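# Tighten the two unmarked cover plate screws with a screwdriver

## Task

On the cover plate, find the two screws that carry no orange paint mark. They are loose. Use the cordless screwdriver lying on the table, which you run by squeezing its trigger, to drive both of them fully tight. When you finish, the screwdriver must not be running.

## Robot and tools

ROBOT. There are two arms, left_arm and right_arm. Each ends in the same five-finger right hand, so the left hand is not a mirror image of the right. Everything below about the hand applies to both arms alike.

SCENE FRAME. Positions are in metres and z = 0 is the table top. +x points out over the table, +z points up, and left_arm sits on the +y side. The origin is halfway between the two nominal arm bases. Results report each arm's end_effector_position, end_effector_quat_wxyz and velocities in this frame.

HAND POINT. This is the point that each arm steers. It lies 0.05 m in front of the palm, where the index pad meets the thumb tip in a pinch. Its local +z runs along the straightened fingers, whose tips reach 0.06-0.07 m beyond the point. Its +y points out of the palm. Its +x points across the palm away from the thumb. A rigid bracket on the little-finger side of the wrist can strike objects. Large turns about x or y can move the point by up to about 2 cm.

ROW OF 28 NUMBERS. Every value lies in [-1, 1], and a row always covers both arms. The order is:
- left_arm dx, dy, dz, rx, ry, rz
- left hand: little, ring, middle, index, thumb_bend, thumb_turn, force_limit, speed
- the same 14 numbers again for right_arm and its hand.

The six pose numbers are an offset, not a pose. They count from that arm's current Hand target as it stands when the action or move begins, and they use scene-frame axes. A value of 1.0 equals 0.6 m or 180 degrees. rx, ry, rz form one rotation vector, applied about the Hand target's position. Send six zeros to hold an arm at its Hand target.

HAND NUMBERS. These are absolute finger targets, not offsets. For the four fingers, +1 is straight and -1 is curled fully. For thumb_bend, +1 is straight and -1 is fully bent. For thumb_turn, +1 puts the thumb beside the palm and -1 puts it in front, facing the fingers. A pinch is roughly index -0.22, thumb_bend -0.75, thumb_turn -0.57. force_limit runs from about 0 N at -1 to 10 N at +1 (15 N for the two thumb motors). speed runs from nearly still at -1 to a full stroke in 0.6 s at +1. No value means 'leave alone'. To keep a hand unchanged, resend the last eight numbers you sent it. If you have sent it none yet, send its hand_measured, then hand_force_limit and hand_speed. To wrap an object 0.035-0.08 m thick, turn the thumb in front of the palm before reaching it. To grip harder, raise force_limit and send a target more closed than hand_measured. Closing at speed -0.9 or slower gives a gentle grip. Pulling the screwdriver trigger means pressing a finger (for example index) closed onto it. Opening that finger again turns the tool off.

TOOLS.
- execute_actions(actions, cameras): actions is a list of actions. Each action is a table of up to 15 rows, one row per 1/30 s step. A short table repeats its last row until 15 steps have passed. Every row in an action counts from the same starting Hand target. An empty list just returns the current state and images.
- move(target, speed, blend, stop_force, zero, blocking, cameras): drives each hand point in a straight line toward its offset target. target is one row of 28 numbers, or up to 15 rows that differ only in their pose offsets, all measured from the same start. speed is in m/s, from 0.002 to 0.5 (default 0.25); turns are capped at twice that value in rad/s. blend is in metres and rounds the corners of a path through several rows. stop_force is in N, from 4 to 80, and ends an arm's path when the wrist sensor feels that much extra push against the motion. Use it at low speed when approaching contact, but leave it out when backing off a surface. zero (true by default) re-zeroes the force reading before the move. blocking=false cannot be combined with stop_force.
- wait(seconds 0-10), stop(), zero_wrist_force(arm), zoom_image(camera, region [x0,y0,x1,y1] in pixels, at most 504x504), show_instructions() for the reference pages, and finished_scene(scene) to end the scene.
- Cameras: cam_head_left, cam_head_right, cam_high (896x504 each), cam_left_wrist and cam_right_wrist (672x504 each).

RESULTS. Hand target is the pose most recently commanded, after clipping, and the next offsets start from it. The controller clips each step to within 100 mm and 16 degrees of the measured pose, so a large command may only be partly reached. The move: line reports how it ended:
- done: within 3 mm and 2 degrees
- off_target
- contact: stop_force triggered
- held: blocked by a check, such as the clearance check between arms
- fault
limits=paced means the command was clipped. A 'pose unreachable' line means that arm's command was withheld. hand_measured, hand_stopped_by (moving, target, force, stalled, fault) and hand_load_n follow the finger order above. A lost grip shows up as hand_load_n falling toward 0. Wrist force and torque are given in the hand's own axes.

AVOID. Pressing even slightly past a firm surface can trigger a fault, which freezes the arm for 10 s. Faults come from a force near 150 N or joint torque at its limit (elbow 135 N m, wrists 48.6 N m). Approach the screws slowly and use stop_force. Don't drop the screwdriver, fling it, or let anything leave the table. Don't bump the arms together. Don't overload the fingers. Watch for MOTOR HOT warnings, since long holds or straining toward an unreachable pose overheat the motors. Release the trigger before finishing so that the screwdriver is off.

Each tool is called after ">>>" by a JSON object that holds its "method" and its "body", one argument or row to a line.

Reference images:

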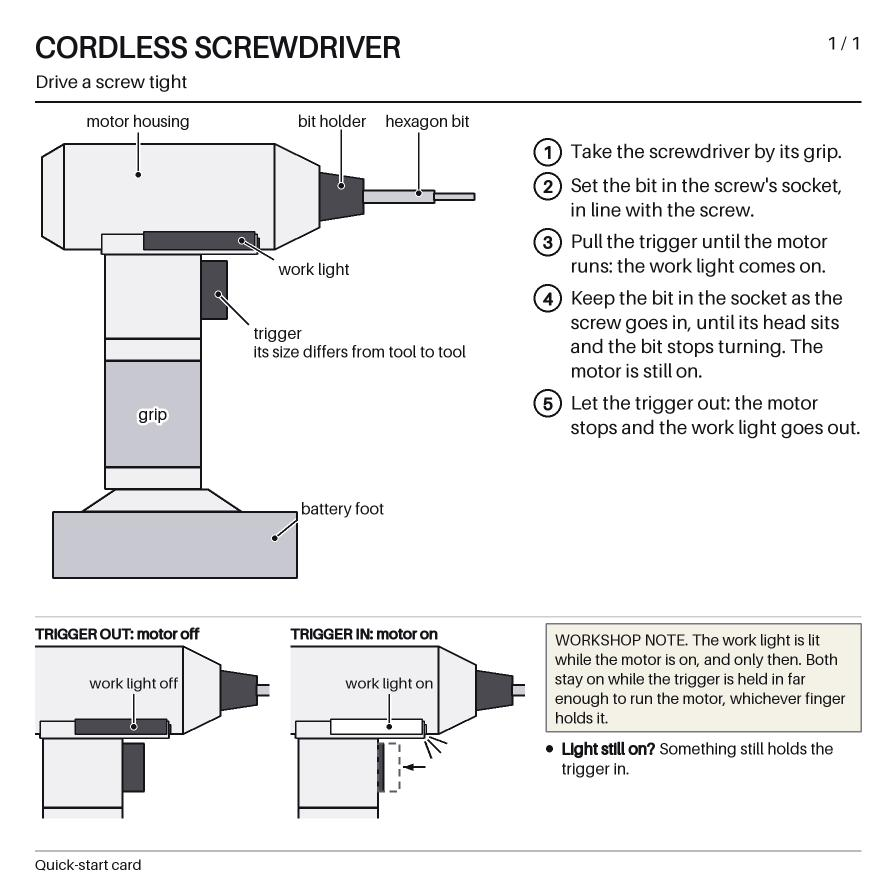

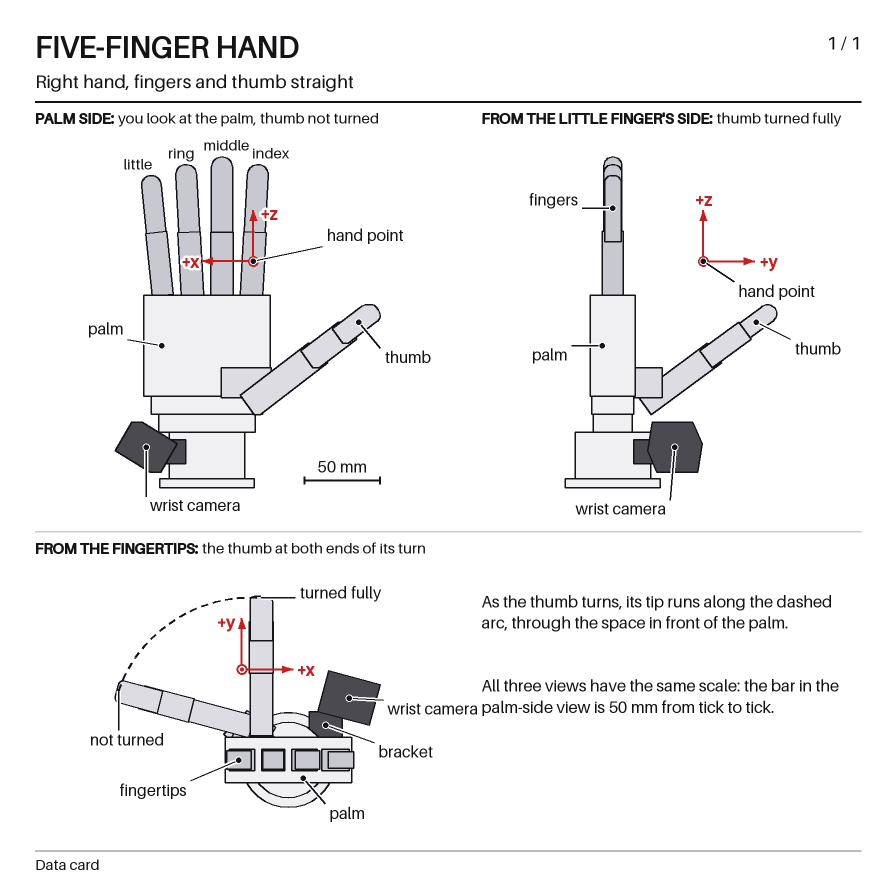

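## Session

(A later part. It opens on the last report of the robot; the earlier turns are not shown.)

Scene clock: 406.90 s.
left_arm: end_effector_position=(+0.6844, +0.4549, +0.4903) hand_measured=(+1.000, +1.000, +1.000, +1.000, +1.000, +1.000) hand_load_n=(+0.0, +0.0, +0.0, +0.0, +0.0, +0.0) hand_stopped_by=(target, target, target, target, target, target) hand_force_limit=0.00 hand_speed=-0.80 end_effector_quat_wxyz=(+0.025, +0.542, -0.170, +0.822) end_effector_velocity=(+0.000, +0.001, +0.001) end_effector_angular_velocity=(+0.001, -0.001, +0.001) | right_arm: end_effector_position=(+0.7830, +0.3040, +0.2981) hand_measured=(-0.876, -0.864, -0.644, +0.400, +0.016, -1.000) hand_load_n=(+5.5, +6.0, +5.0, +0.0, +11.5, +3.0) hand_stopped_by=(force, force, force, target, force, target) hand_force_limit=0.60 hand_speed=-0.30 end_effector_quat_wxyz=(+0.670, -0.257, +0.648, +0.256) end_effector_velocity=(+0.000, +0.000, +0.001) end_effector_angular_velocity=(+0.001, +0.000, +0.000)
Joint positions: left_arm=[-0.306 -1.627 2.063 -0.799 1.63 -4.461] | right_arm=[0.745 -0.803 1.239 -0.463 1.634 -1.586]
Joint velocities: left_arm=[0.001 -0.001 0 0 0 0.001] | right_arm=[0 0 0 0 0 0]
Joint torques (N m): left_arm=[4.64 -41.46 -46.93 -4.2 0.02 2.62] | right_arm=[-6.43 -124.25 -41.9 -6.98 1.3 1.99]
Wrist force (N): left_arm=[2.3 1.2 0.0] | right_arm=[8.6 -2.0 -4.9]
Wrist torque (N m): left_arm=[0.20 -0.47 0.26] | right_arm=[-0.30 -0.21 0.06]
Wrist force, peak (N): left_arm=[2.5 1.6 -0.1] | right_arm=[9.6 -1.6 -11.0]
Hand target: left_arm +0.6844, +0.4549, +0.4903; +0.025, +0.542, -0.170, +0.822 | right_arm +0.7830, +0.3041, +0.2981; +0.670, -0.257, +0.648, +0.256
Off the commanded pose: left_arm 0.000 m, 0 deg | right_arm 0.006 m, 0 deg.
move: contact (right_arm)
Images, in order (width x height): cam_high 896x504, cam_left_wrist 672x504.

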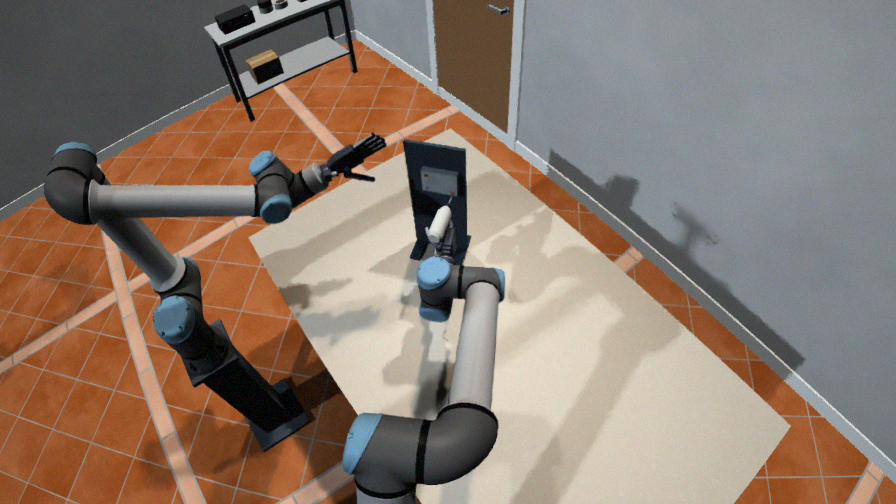

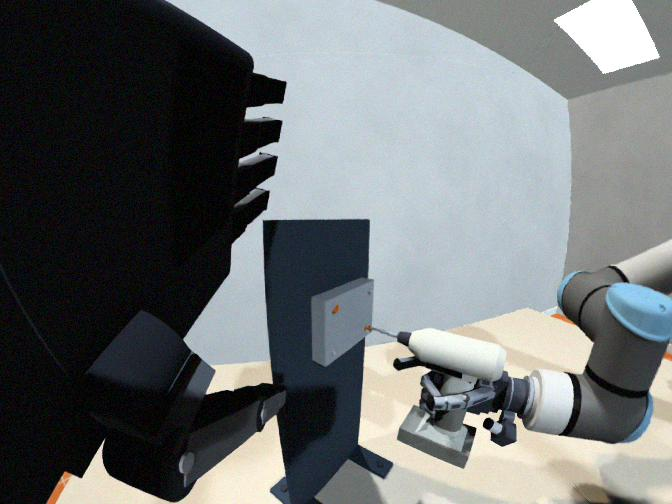

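>>> {"method": "move", "body": {
  "target": [
    [0,0,0,0,0,0,1,1,1,1,1,1,0,-0.8,-0.0352,-0.0247,0,0,0,0,-0.99,-0.99,-0.99,0.4,-0.99,-1,0.6,-0.3],
    [0,0,0,0,0,0,1,1,1,1,1,1,0,-0.8,-0.115,0.0893,-0.0018,0,0,0,-0.99,-0.99,-0.99,0.4,-0.99,-1,0.6,-0.3]
  ],
  "speed": 0.06,
  "cameras": ["cam_left_wrist","cam_high","cam_right_wrist"]
}}

>>> {"method": "zoom_image", "body": {
  "camera": "cam_left_wrist",
  "region": [315, 320, 375, 380]
}}

>>> {"method": "zoom_image", "body": {
  "camera": "cam_high",
  "region": [410, 165, 470, 225]
}}

>>> {"method": "zoom_image", "body": {
  "camera": "cam_left_wrist",
  "region": [360, 278, 385, 303]
}}

Scene clock: 409.60 s.
left_arm: end_effector_position=(+0.6844, +0.4549, +0.4903) hand_measured=(+1.000, +1.000, +1.000, +1.000, +1.000, +1.000) hand_load_n=(+0.0, +0.0, +0.0, +0.0, +0.0, +0.0) hand_stopped_by=(target, target, target, target, target, target) hand_force_limit=0.00 hand_speed=-0.80 end_effector_quat_wxyz=(+0.025, +0.542, -0.170, +0.822) end_effector_velocity=(+0.000, -0.001, +0.000) end_effector_angular_velocity=(+0.001, -0.001, -0.001) | right_arm: end_effector_position=(+0.7139, +0.3577, +0.2970) hand_measured=(-0.876, -0.864, -0.644, +0.400, +0.016, -1.000) hand_load_n=(+5.0, +6.0, +5.5, +0.0, +11.5, +3.0) hand_stopped_by=(force, force, force, target, force, target) hand_force_limit=0.60 hand_speed=-0.30 end_effector_quat_wxyz=(+0.670, -0.257, +0.648, +0.255) end_effector_velocity=(+0.001, -0.001, +0.001) end_effector_angular_velocity=(+0.000, +0.000, +0.000)
Joint positions: left_arm=[-0.306 -1.627 2.063 -0.799 1.63 -4.461] | right_arm=[0.837 -0.786 1.208 -0.45 1.725 -1.589]
Joint velocities: left_arm=[-0.001 -0.001 0 0 0 0.001] | right_arm=[-0.002 -0.002 0.002 -0.001 -0.002 0]
Joint torques (N m): left_arm=[7.76 -40.06 -46.3 -4.47 -0.35 2.61] | right_arm=[-14.75 -126.91 -38.23 -6.96 -1.68 -1.54]
Wrist force (N): left_arm=[2.3 0.9 0.2] | right_arm=[8.2 -2.1 -2.6]
Wrist torque (N m): left_arm=[0.15 -0.47 0.25] | right_arm=[-0.35 -0.18 0.07]
Wrist force, peak (N): left_arm=[2.6 1.3 0.5] | right_arm=[8.6 -2.0 -4.8]
Hand target: left_arm +0.6844, +0.4549, +0.4903; +0.025, +0.542, -0.170, +0.822 | right_arm +0.7140, +0.3576, +0.2971; +0.670, -0.257, +0.648, +0.255
Off the commanded pose: left_arm 0.000 m, 0 deg | right_arm 0.000 m, 0 deg.
move: done
Images, in order (width x height): cam_high 896x504, cam_left_wrist 672x504, cam_right_wrist 672x504.

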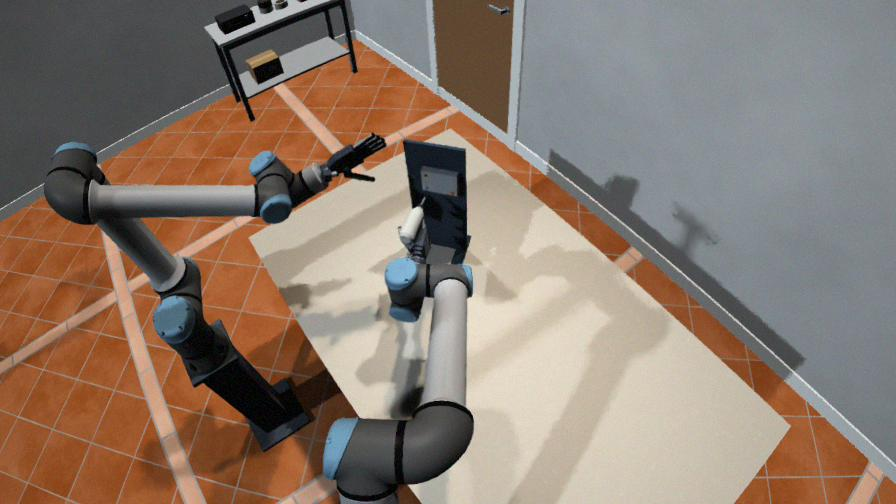

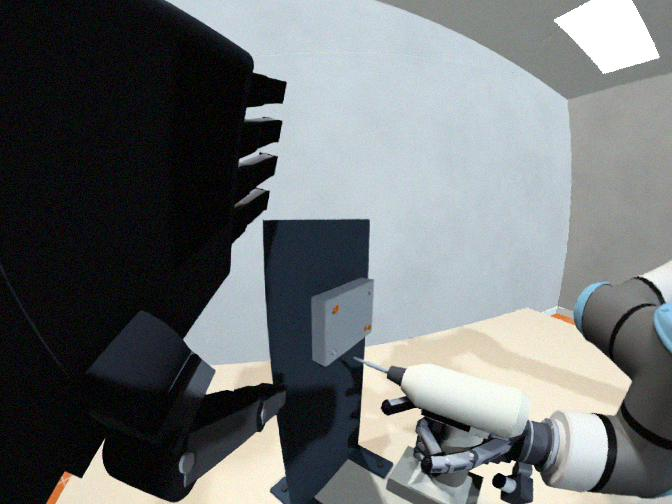

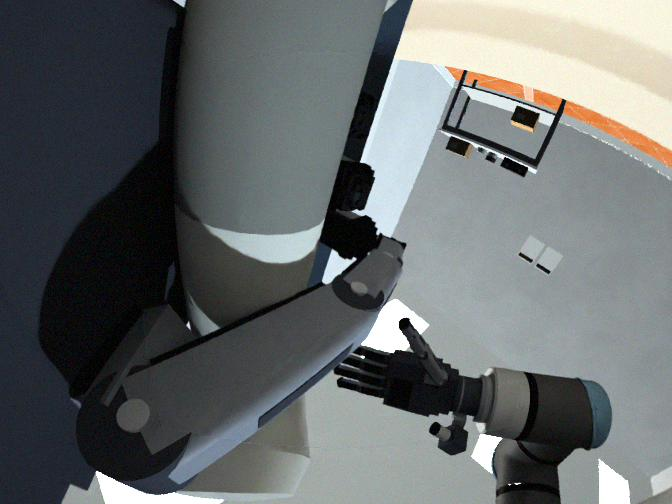

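Scaled by 8.400 from the camera's 672x504 image, which has a finer 960x720 frame.

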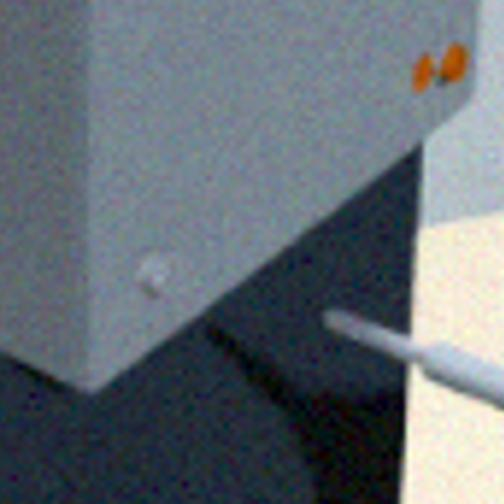

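Scaled by 8.400.

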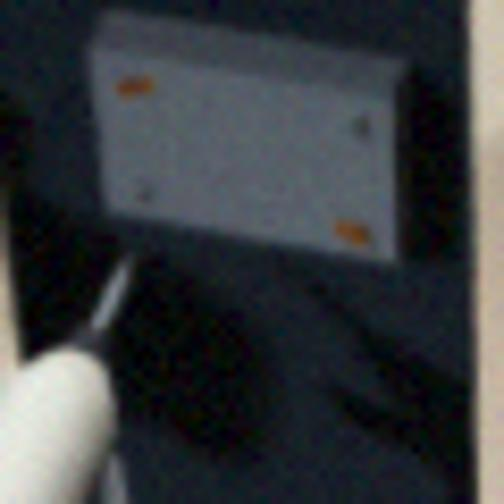

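Scaled by 20.160 from the camera's 672x504 image, which has a finer 960x720 frame.

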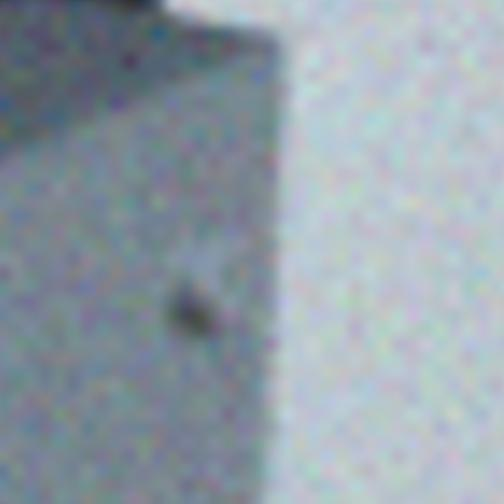

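>>> {"method": "move", "body": {
  "target": [0,0,0,0,0,0,1,1,1,1,1,1,0,-0.8,0.0157,0.0212,0,0,0,0,-0.99,-0.99,-0.99,0.4,-0.99,-1,0.6,-0.3],
  "speed": 0.03,
  "cameras": ["cam_left_wrist","cam_high"]
}}

>>> {"method": "zoom_image", "body": {
  "camera": "cam_left_wrist",
  "region": [320, 335, 360, 375]
}}

>>> {"method": "zoom_image", "body": {
  "camera": "cam_high",
  "region": [410, 170, 450, 210]
}}

Scene clock: 410.67 s.
left_arm: end_effector_position=(+0.6844, +0.4549, +0.4903) hand_measured=(+1.000, +1.000, +1.000, +1.000, +1.000, +1.000) hand_load_n=(+0.0, +0.0, +0.0, +0.0, +0.0, +0.0) hand_stopped_by=(target, target, target, target, target, target) hand_force_limit=0.00 hand_speed=-0.80 end_effector_quat_wxyz=(+0.025, +0.542, -0.170, +0.822) end_effector_velocity=(+0.000, +0.000, -0.001) end_effector_angular_velocity=(+0.001, +0.001, +0.000) | right_arm: end_effector_position=(+0.7235, +0.3703, +0.2970) hand_measured=(-0.876, -0.864, -0.644, +0.400, +0.016, -1.000) hand_load_n=(+5.5, +6.5, +6.0, +0.0, +11.5, +3.5) hand_stopped_by=(force, force, force, target, force, target) hand_force_limit=0.60 hand_speed=-0.30 end_effector_quat_wxyz=(+0.670, -0.257, +0.648, +0.255) end_effector_velocity=(-0.001, -0.001, +0.000) end_effector_angular_velocity=(+0.001, -0.001, +0.000)
Joint positions: left_arm=[-0.306 -1.627 2.063 -0.799 1.63 -4.461] | right_arm=[0.837 -0.76 1.161 -0.429 1.726 -1.589]
Joint velocities: left_arm=[0 0 0 0 0 0] | right_arm=[0 -0.002 0.003 -0.003 0 0]
Joint torques (N m): left_arm=[6.91 -41.83 -45.04 -4.93 -0.17 2.71] | right_arm=[14.6 -129.06 -39.97 -6.79 2.13 -0.59]
Wrist force (N): left_arm=[2.4 1.1 0.1] | right_arm=[8.2 -1.9 -2.7]
Wrist torque (N m): left_arm=[0.18 -0.48 0.26] | right_arm=[-0.31 -0.17 0.09]
Wrist force, peak (N): left_arm=[2.4 1.5 0.4] | right_arm=[8.2 -2.0 -3.3]
Hand target: left_arm +0.6844, +0.4549, +0.4903; +0.025, +0.542, -0.170, +0.822 | right_arm +0.7234, +0.3703, +0.2971; +0.670, -0.257, +0.648, +0.255
Off the commanded pose: left_arm 0.000 m, 0 deg | right_arm 0.000 m, 0 deg.
move: done
Images, in order (width x height): cam_high 896x504, cam_left_wrist 672x504.

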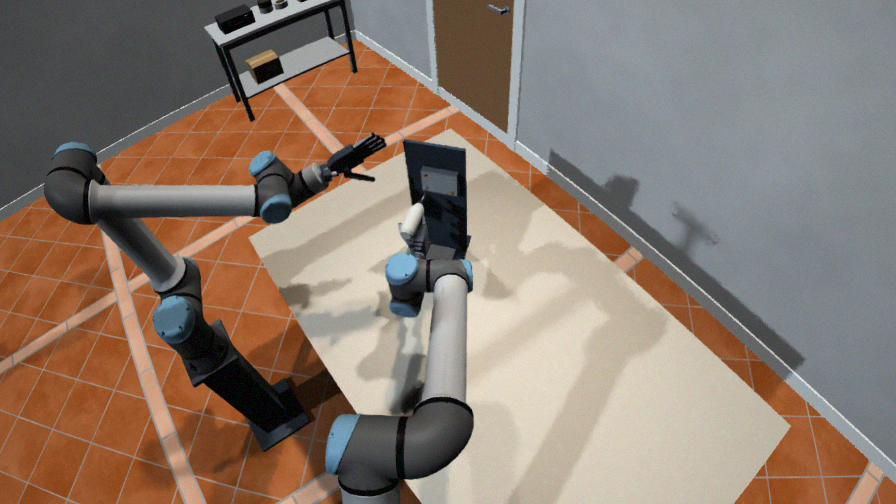

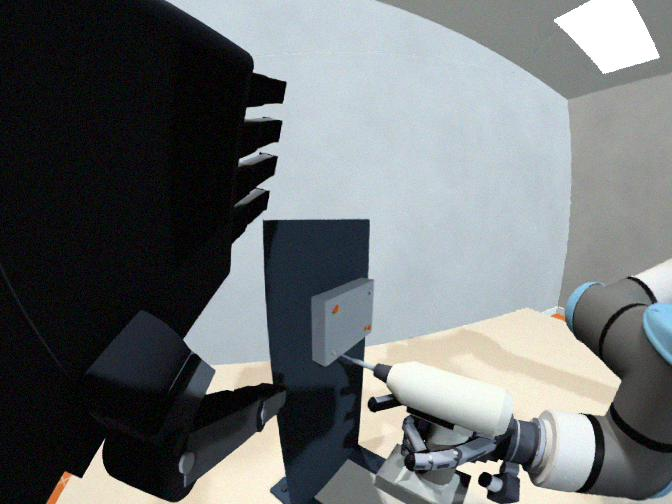

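Scaled by 12.600 from the camera's 672x504 image, which has a finer 960x720 frame.

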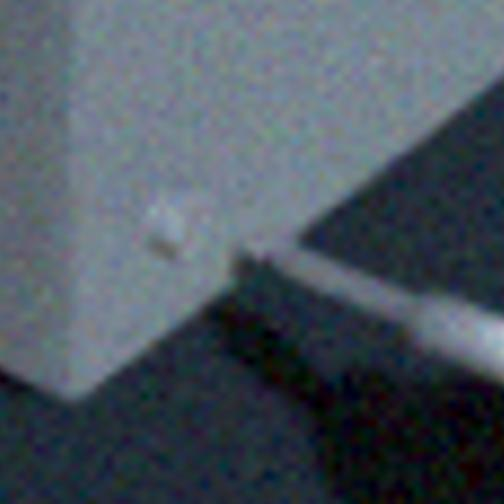

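Scaled by 12.600.

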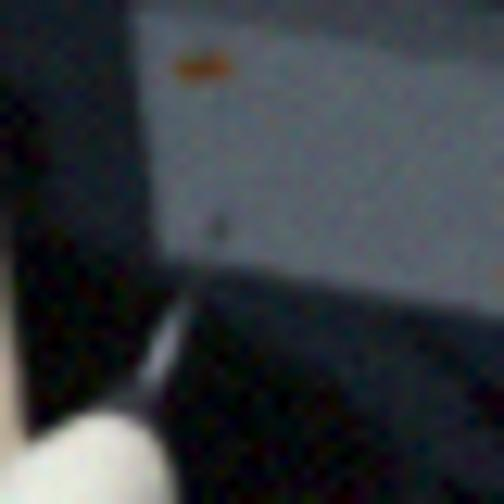

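>>> {"method": "execute_actions", "body": {
  "actions": [],
  "cameras": ["cam_left_wrist","cam_high"]
}}

>>> {"method": "zoom_image", "body": {
  "camera": "cam_left_wrist",
  "region": [310, 325, 370, 385]
}}

>>> {"method": "zoom_image", "body": {
  "camera": "cam_high",
  "region": [410, 170, 450, 210]
}}

Scene clock: 411.23 s.
left_arm: end_effector_position=(+0.6844, +0.4549, +0.4903) hand_measured=(+1.000, +1.000, +1.000, +1.000, +1.000, +1.000) hand_load_n=(+0.0, -0.5, +0.0, -0.5, +0.0, +0.0) hand_stopped_by=(target, target, target, target, target, target) hand_force_limit=0.00 hand_speed=-0.80 end_effector_quat_wxyz=(+0.025, +0.542, -0.170, +0.822) end_effector_velocity=(+0.000, +0.000, +0.000) end_effector_angular_velocity=(-0.001, +0.000, -0.001) | right_arm: end_effector_position=(+0.7234, +0.3703, +0.2971) hand_measured=(-0.876, -0.864, -0.644, +0.400, +0.016, -1.000) hand_load_n=(+5.5, +6.0, +5.5, +0.0, +11.5, +3.5) hand_stopped_by=(force, force, force, target, force, target) hand_force_limit=0.60 hand_speed=-0.30 end_effector_quat_wxyz=(+0.670, -0.257, +0.648, +0.255) end_effector_velocity=(+0.000, +0.000, +0.000) end_effector_angular_velocity=(+0.001, +0.000, +0.000)
Joint positions: left_arm=[-0.306 -1.627 2.063 -0.799 1.63 -4.461] | right_arm=[0.837 -0.76 1.161 -0.429 1.726 -1.589]
Joint velocities: left_arm=[0 0 0 0 0 -0.001] | right_arm=[0 0.001 0 -0.001 0 0]
Joint torques (N m): left_arm=[5.78 -40.77 -46.27 -5.2 0.07 2.42] | right_arm=[15.47 -127.15 -40.89 -6.61 1.75 -0.49]
Wrist force (N): left_arm=[2.2 1.1 0.1] | right_arm=[8.0 -2.0 -2.7]
Wrist torque (N m): left_arm=[0.19 -0.46 0.26] | right_arm=[-0.32 -0.15 0.08]
Wrist force, peak (N): left_arm=[2.4 1.5 0.6] | right_arm=[8.3 -2.2 -2.4]
Hand target: left_arm +0.6844, +0.4549, +0.4903; +0.025, +0.542, -0.170, +0.822 | right_arm +0.7234, +0.3703, +0.2971; +0.670, -0.257, +0.648, +0.255
Off the commanded pose: left_arm 0.000 m, 0 deg | right_arm 0.000 m, 0 deg.
Images, in order (width x height): cam_high 896x504, cam_left_wrist 672x504.

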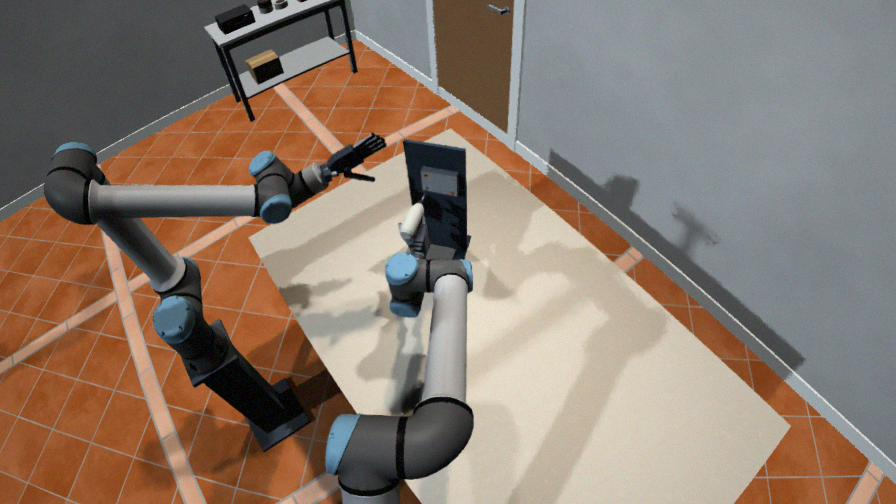

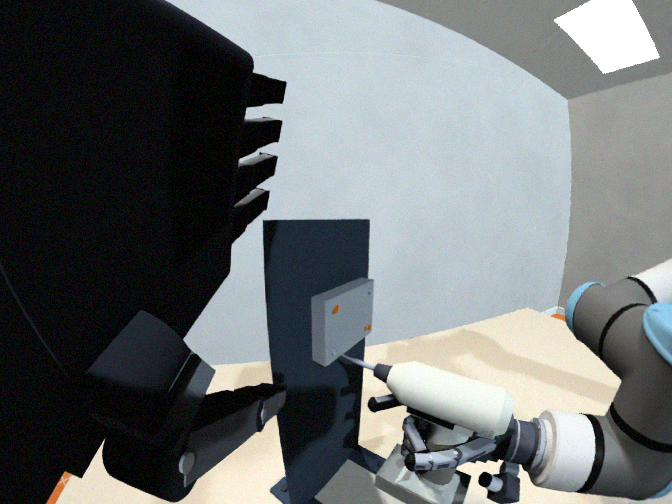

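Scaled by 8.400 from the camera's 672x504 image, which has a finer 960x720 frame.

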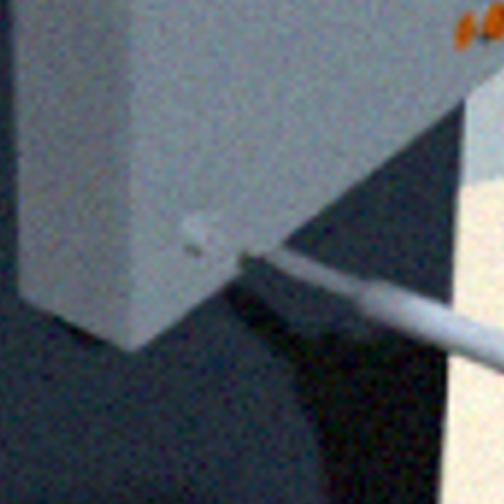

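Scaled by 12.600.

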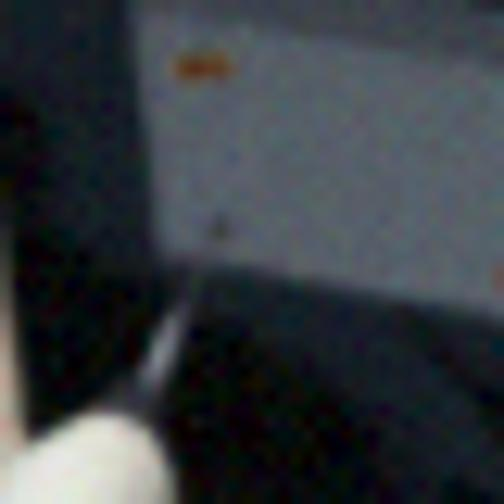

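>>> {"method": "move", "body": {
  "target": [0,0,0,0,0,0,1,1,1,1,1,1,0,-0.8,0.01911,0.01338,0,0,0,0,-0.99,-0.99,-0.99,0.4,-0.99,-1,0.6,-0.3],
  "speed": 0.004,
  "stop_force": 5,
  "cameras": ["cam_left_wrist","cam_high"]
}}

>>> {"method": "zoom_image", "body": {
  "camera": "cam_left_wrist",
  "region": [310, 325, 370, 385]
}}

>>> {"method": "zoom_image", "body": {
  "camera": "cam_high",
  "region": [410, 170, 450, 210]
}}

Scene clock: 414.60 s.
left_arm: end_effector_position=(+0.6844, +0.4549, +0.4903) hand_measured=(+1.000, +1.000, +1.000, +1.000, +1.000, +1.000) hand_load_n=(+0.0, +0.0, +0.0, +0.0, +0.0, +0.0) hand_stopped_by=(target, target, target, target, target, target) hand_force_limit=0.00 hand_speed=-0.80 end_effector_quat_wxyz=(+0.025, +0.542, -0.170, +0.822) end_effector_velocity=(+0.000, +0.000, +0.000) end_effector_angular_velocity=(+0.001, +0.000, +0.000) | right_arm: end_effector_position=(+0.7304, +0.3751, +0.2971) hand_measured=(-0.876, -0.864, -0.644, +0.400, +0.016, -1.000) hand_load_n=(+5.5, +6.5, +5.5, +0.0, +11.5, +3.0) hand_stopped_by=(force, force, force, target, force, target) hand_force_limit=0.60 hand_speed=-0.30 end_effector_quat_wxyz=(+0.670, -0.257, +0.648, +0.255) end_effector_velocity=(+0.000, +0.000, -0.001) end_effector_angular_velocity=(-0.001, +0.001, +0.000)
Joint positions: left_arm=[-0.306 -1.627 2.063 -0.799 1.63 -4.461] | right_arm=[0.835 -0.747 1.138 -0.418 1.724 -1.589]
Joint velocities: left_arm=[0 0 0 0 0 0.001] | right_arm=[0 0.001 0 0.001 0 0]
Joint torques (N m): left_arm=[6.68 -43.18 -46.01 -4.65 -0.53 2.63] | right_arm=[-2.64 -129.82 -42.65 -6.72 1.17 0.97]
Wrist force (N): left_arm=[2.2 1.1 0.0] | right_arm=[8.4 -1.7 -4.7]
Wrist torque (N m): left_arm=[0.19 -0.45 0.25] | right_arm=[-0.25 -0.19 0.08]
Wrist force, peak (N): left_arm=[2.6 1.3 0.2] | right_arm=[9.5 -1.4 -10.8]
Hand target: left_arm +0.6844, +0.4549, +0.4903; +0.025, +0.542, -0.170, +0.822 | right_arm +0.7303, +0.3752, +0.2971; +0.670, -0.257, +0.648, +0.255
Off the commanded pose: left_arm 0.000 m, 0 deg | right_arm 0.006 m, 0 deg.
move: contact (right_arm)
Images, in order (width x height): cam_high 896x504, cam_left_wrist 672x504.

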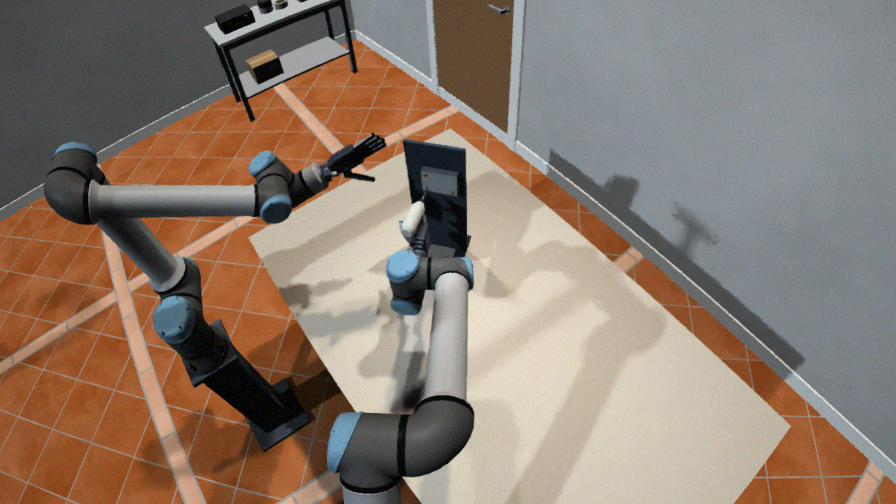

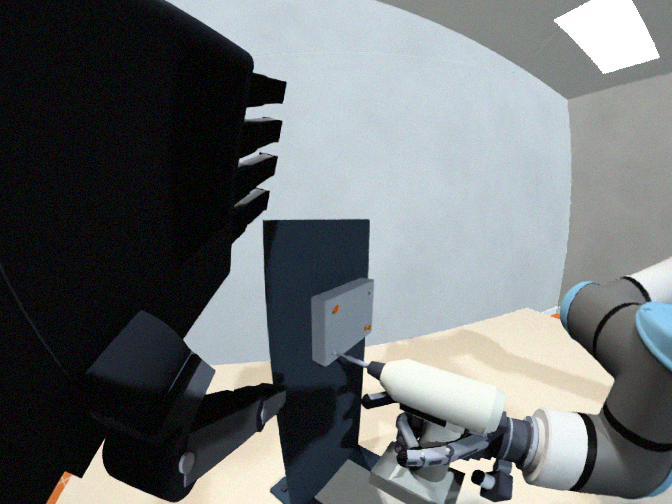

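Scaled by 8.400 from the camera's 672x504 image, which has a finer 960x720 frame.

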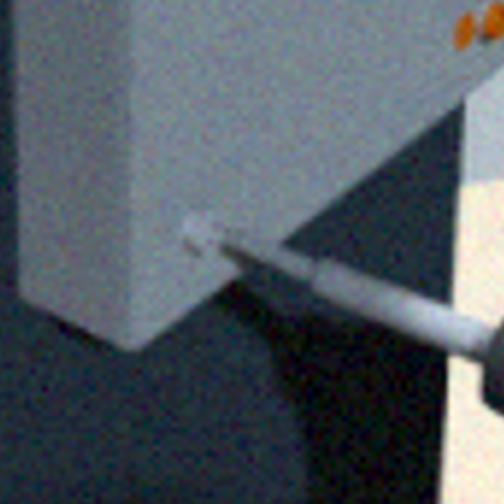

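Scaled by 12.600.

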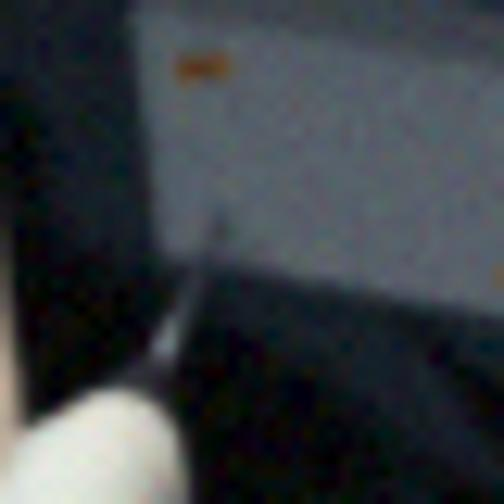

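>>> {"method": "zoom_image", "body": {
  "camera": "cam_left_wrist",
  "region": [322, 340, 346, 364]
}}

>>> {"method": "zoom_image", "body": {
  "camera": "cam_high",
  "region": [418, 178, 438, 198]
}}

Scaled by 21.000 from the camera's 672x504 image, which has a finer 960x720 frame.

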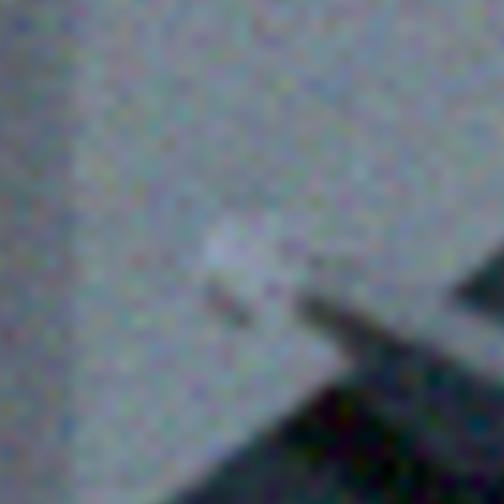

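Scaled by 25.200.

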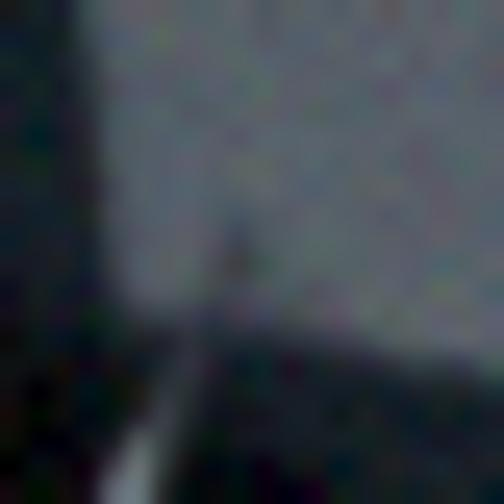

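>>> {"method": "move", "body": {
  "target": [0,0,0,0,0,0,1,1,1,1,1,1,0,-0.8,0.0004,0.0003,0,0,0,0,-0.99,-0.99,-0.99,-0.9,-0.99,-1,0.6,-0.6],
  "speed": 0.003,
  "cameras": ["cam_left_wrist"]
}}

>>> {"method": "zoom_image", "body": {
  "camera": "cam_left_wrist",
  "region": [322, 340, 346, 364]
}}

Scene clock: 417.30 s.
left_arm: end_effector_position=(+0.6844, +0.4549, +0.4903) hand_measured=(+1.000, +1.000, +1.000, +1.000, +1.000, +1.000) hand_load_n=(+0.0, +0.0, +0.0, +0.0, +0.0, +0.0) hand_stopped_by=(target, target, target, target, target, target) hand_force_limit=0.00 hand_speed=-0.80 end_effector_quat_wxyz=(+0.025, +0.542, -0.170, +0.822) end_effector_velocity=(+0.000, +0.000, +0.000) end_effector_angular_velocity=(+0.000, +0.000, +0.000) | right_arm: end_effector_position=(+0.7306, +0.3753, +0.2971) hand_measured=(-0.876, -0.864, -0.644, -0.860, +0.016, -1.000) hand_load_n=(+5.5, +5.5, +5.0, +10.5, +12.0, +2.5) hand_stopped_by=(force, force, force, force, force, target) hand_force_limit=0.60 hand_speed=-0.60 end_effector_quat_wxyz=(+0.670, -0.257, +0.648, +0.255) end_effector_velocity=(+0.000, +0.000, +0.002) end_effector_angular_velocity=(+0.001, -0.001, +0.000)
Joint positions: left_arm=[-0.306 -1.627 2.063 -0.799 1.63 -4.461] | right_arm=[0.835 -0.747 1.137 -0.418 1.723 -1.589]
Joint velocities: left_arm=[0 -0.001 0 0.001 0 0] | right_arm=[0 -0.002 0 0.001 0 0]
Joint torques (N m): left_arm=[7.22 -41.32 -45.83 -4.87 -0.26 2.14] | right_arm=[-13.34 -111.37 -50.84 -6.69 -0.84 1.01]
Wrist force (N): left_arm=[2.3 1.5 -0.2] | right_arm=[8.3 -2.1 -2.4]
Wrist torque (N m): left_arm=[0.27 -0.46 0.27] | right_arm=[-0.33 -0.19 0.09]
Wrist force, peak (N): left_arm=[2.6 1.1 0.4] | right_arm=[10.3 -1.1 -14.3]
Hand target: left_arm +0.6844, +0.4549, +0.4903; +0.025, +0.542, -0.170, +0.822 | right_arm +0.7306, +0.3753, +0.2971; +0.670, -0.257, +0.648, +0.255
Off the commanded pose: left_arm 0.000 m, 0 deg | right_arm 0.000 m, 0 deg.
move: done
Images, in order (width x height): cam_left_wrist 672x504.

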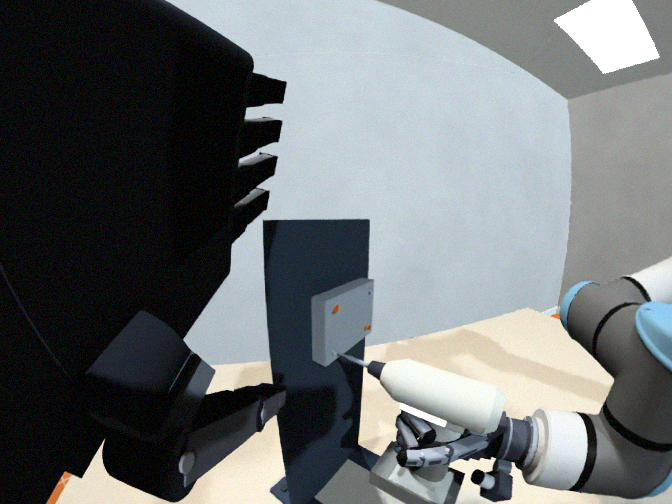

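Scaled by 21.000 from the camera's 672x504 image, which has a finer 960x720 frame.

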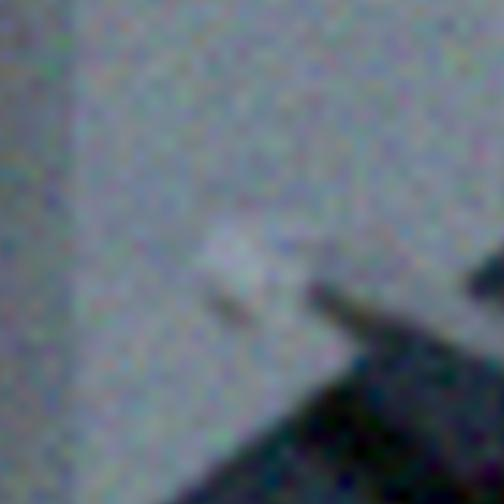

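>>> {"method": "move", "body": {
  "target": [0,0,0,0,0,0,1,1,1,1,1,1,0,-0.8,0.00546,0.003824,0,0,0,0,-0.99,-0.99,-0.99,-0.9,-0.99,-1,0.6,-0.6],
  "speed": 0.003,
  "stop_force": 6,
  "cameras": ["cam_left_wrist"]
}}

>>> {"method": "zoom_image", "body": {
  "camera": "cam_left_wrist",
  "region": [322, 340, 346, 364]
}}

Scene clock: 419.37 s.
left_arm: end_effector_position=(+0.6844, +0.4549, +0.4903) hand_measured=(+1.000, +1.000, +1.000, +1.000, +1.000, +1.000) hand_load_n=(+0.0, +0.0, +0.0, +0.0, -0.5, +0.0) hand_stopped_by=(target, target, target, target, target, target) hand_force_limit=0.00 hand_speed=-0.80 end_effector_quat_wxyz=(+0.025, +0.542, -0.170, +0.822) end_effector_velocity=(+0.000, +0.000, +0.000) end_effector_angular_velocity=(+0.001, +0.000, +0.000) | right_arm: end_effector_position=(+0.7339, +0.3776, +0.2970) hand_measured=(-0.876, -0.864, -0.644, -0.860, +0.016, -1.000) hand_load_n=(+4.5, +5.0, +5.0, +10.0, +12.5, +3.5) hand_stopped_by=(force, force, force, force, force, target) hand_force_limit=0.60 hand_speed=-0.60 end_effector_quat_wxyz=(+0.670, -0.257, +0.648, +0.255) end_effector_velocity=(+0.000, +0.000, +0.004) end_effector_angular_velocity=(+0.003, -0.003, +0.000)
Joint positions: left_arm=[-0.306 -1.627 2.063 -0.799 1.63 -4.461] | right_arm=[0.834 -0.741 1.126 -0.413 1.722 -1.589]
Joint velocities: left_arm=[0 0.001 0 0 0 0.001] | right_arm=[0 -0.003 0 -0.001 0 0]
Joint torques (N m): left_arm=[5.92 -36.33 -45.81 -4.88 0.12 2.52] | right_arm=[-11.63 -127.26 -44.55 -7.43 -0.69 1.39]
Wrist force (N): left_arm=[2.1 1.6 0.0] | right_arm=[9.9 -2.5 -6.5]
Wrist torque (N m): left_arm=[0.27 -0.44 0.26] | right_arm=[-0.17 -0.23 0.16]
Wrist force, peak (N): left_arm=[2.6 1.3 0.1] | right_arm=[10.5 -2.5 -7.8]
Hand target: left_arm +0.6844, +0.4549, +0.4903; +0.025, +0.542, -0.170, +0.822 | right_arm +0.7339, +0.3776, +0.2971; +0.670, -0.257, +0.648, +0.255
Off the commanded pose: left_arm 0.000 m, 0 deg | right_arm 0.000 m, 0 deg.
move: done
Images, in order (width x height): cam_left_wrist 672x504.

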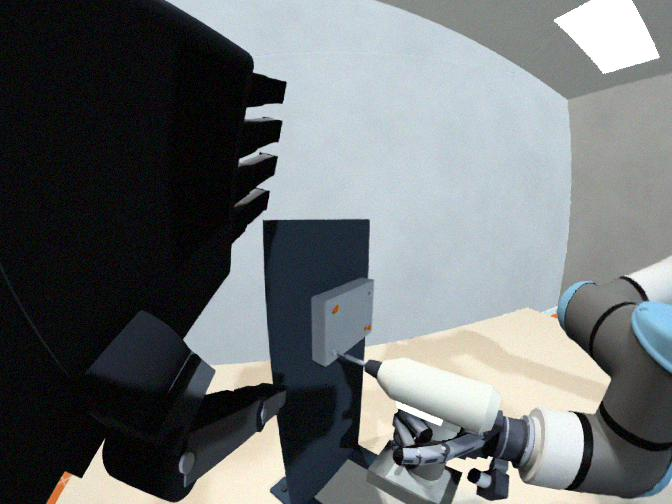

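Scaled by 21.000 from the camera's 672x504 image, which has a finer 960x720 frame.

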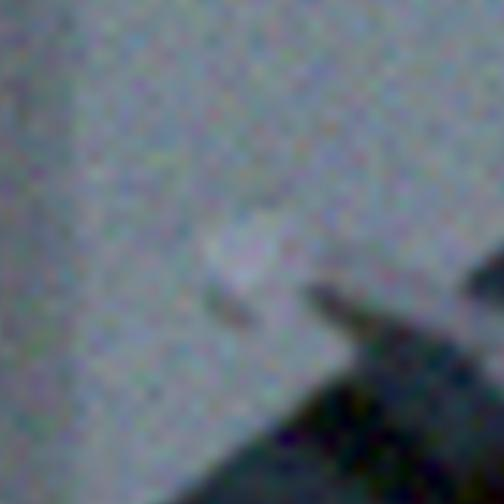

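>>> {"method": "move", "body": {
  "target": [0,0,0,0,0,0,1,1,1,1,1,1,0,-0.8,0.00546,0.003824,0,0,0,0,-0.99,-0.99,-0.99,-0.9,-0.99,-1,0.6,-0.6],
  "speed": 0.003,
  "stop_force": 6,
  "cameras": ["cam_left_wrist"]
}}

>>> {"method": "zoom_image", "body": {
  "camera": "cam_left_wrist",
  "region": [322, 340, 346, 364]
}}

Scene clock: 420.50 s.
left_arm: end_effector_position=(+0.6844, +0.4549, +0.4903) hand_measured=(+1.000, +1.000, +1.000, +1.000, +1.000, +1.000) hand_load_n=(+0.0, +0.0, +0.0, +0.0, +0.0, +0.0) hand_stopped_by=(target, target, target, target, target, target) hand_force_limit=0.00 hand_speed=-0.80 end_effector_quat_wxyz=(+0.025, +0.542, -0.170, +0.822) end_effector_velocity=(+0.000, +0.000, +0.000) end_effector_angular_velocity=(+0.000, -0.001, +0.000) | right_arm: end_effector_position=(+0.7340, +0.3777, +0.2971) hand_measured=(-0.876, -0.864, -0.644, -0.860, +0.016, -1.000) hand_load_n=(+5.0, +5.0, +5.0, +9.5, +13.0, +3.0) hand_stopped_by=(force, force, force, force, force, target) hand_force_limit=0.60 hand_speed=-0.60 end_effector_quat_wxyz=(+0.670, -0.257, +0.648, +0.256) end_effector_velocity=(+0.000, +0.000, -0.002) end_effector_angular_velocity=(-0.001, +0.001, +0.000)
Joint positions: left_arm=[-0.306 -1.627 2.063 -0.799 1.63 -4.461] | right_arm=[0.834 -0.741 1.125 -0.413 1.722 -1.589]
Joint velocities: left_arm=[0 0 0 0 0 0] | right_arm=[0 0.001 0 0 0 0]
Joint torques (N m): left_arm=[9.14 -39.62 -46.23 -4.98 -0.14 2.99] | right_arm=[-7.02 -131.9 -44.83 -7.72 1.12 1.45]
Wrist force (N): left_arm=[2.2 1.4 0.0] | right_arm=[9.9 -2.4 -8.0]
Wrist torque (N m): left_arm=[0.24 -0.45 0.26] | right_arm=[-0.12 -0.16 0.15]
Wrist force, peak (N): left_arm=[2.4 1.4 -0.1] | right_arm=[11.9 -2.2 -14.8]
Hand target: left_arm +0.6844, +0.4549, +0.4903; +0.025, +0.542, -0.170, +0.822 | right_arm +0.7340, +0.3777, +0.2971; +0.670, -0.257, +0.648, +0.256
Off the commanded pose: left_arm 0.000 m, 0 deg | right_arm 0.004 m, 0 deg.
move: contact (right_arm)
Images, in order (width x height): cam_left_wrist 672x504.

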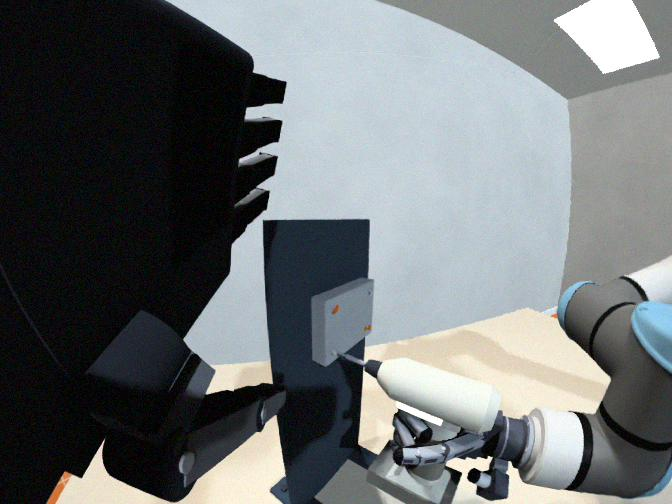

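Scaled by 21.000 from the camera's 672x504 image, which has a finer 960x720 frame.

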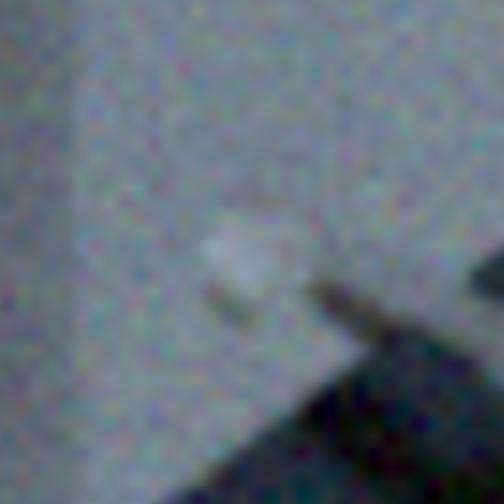

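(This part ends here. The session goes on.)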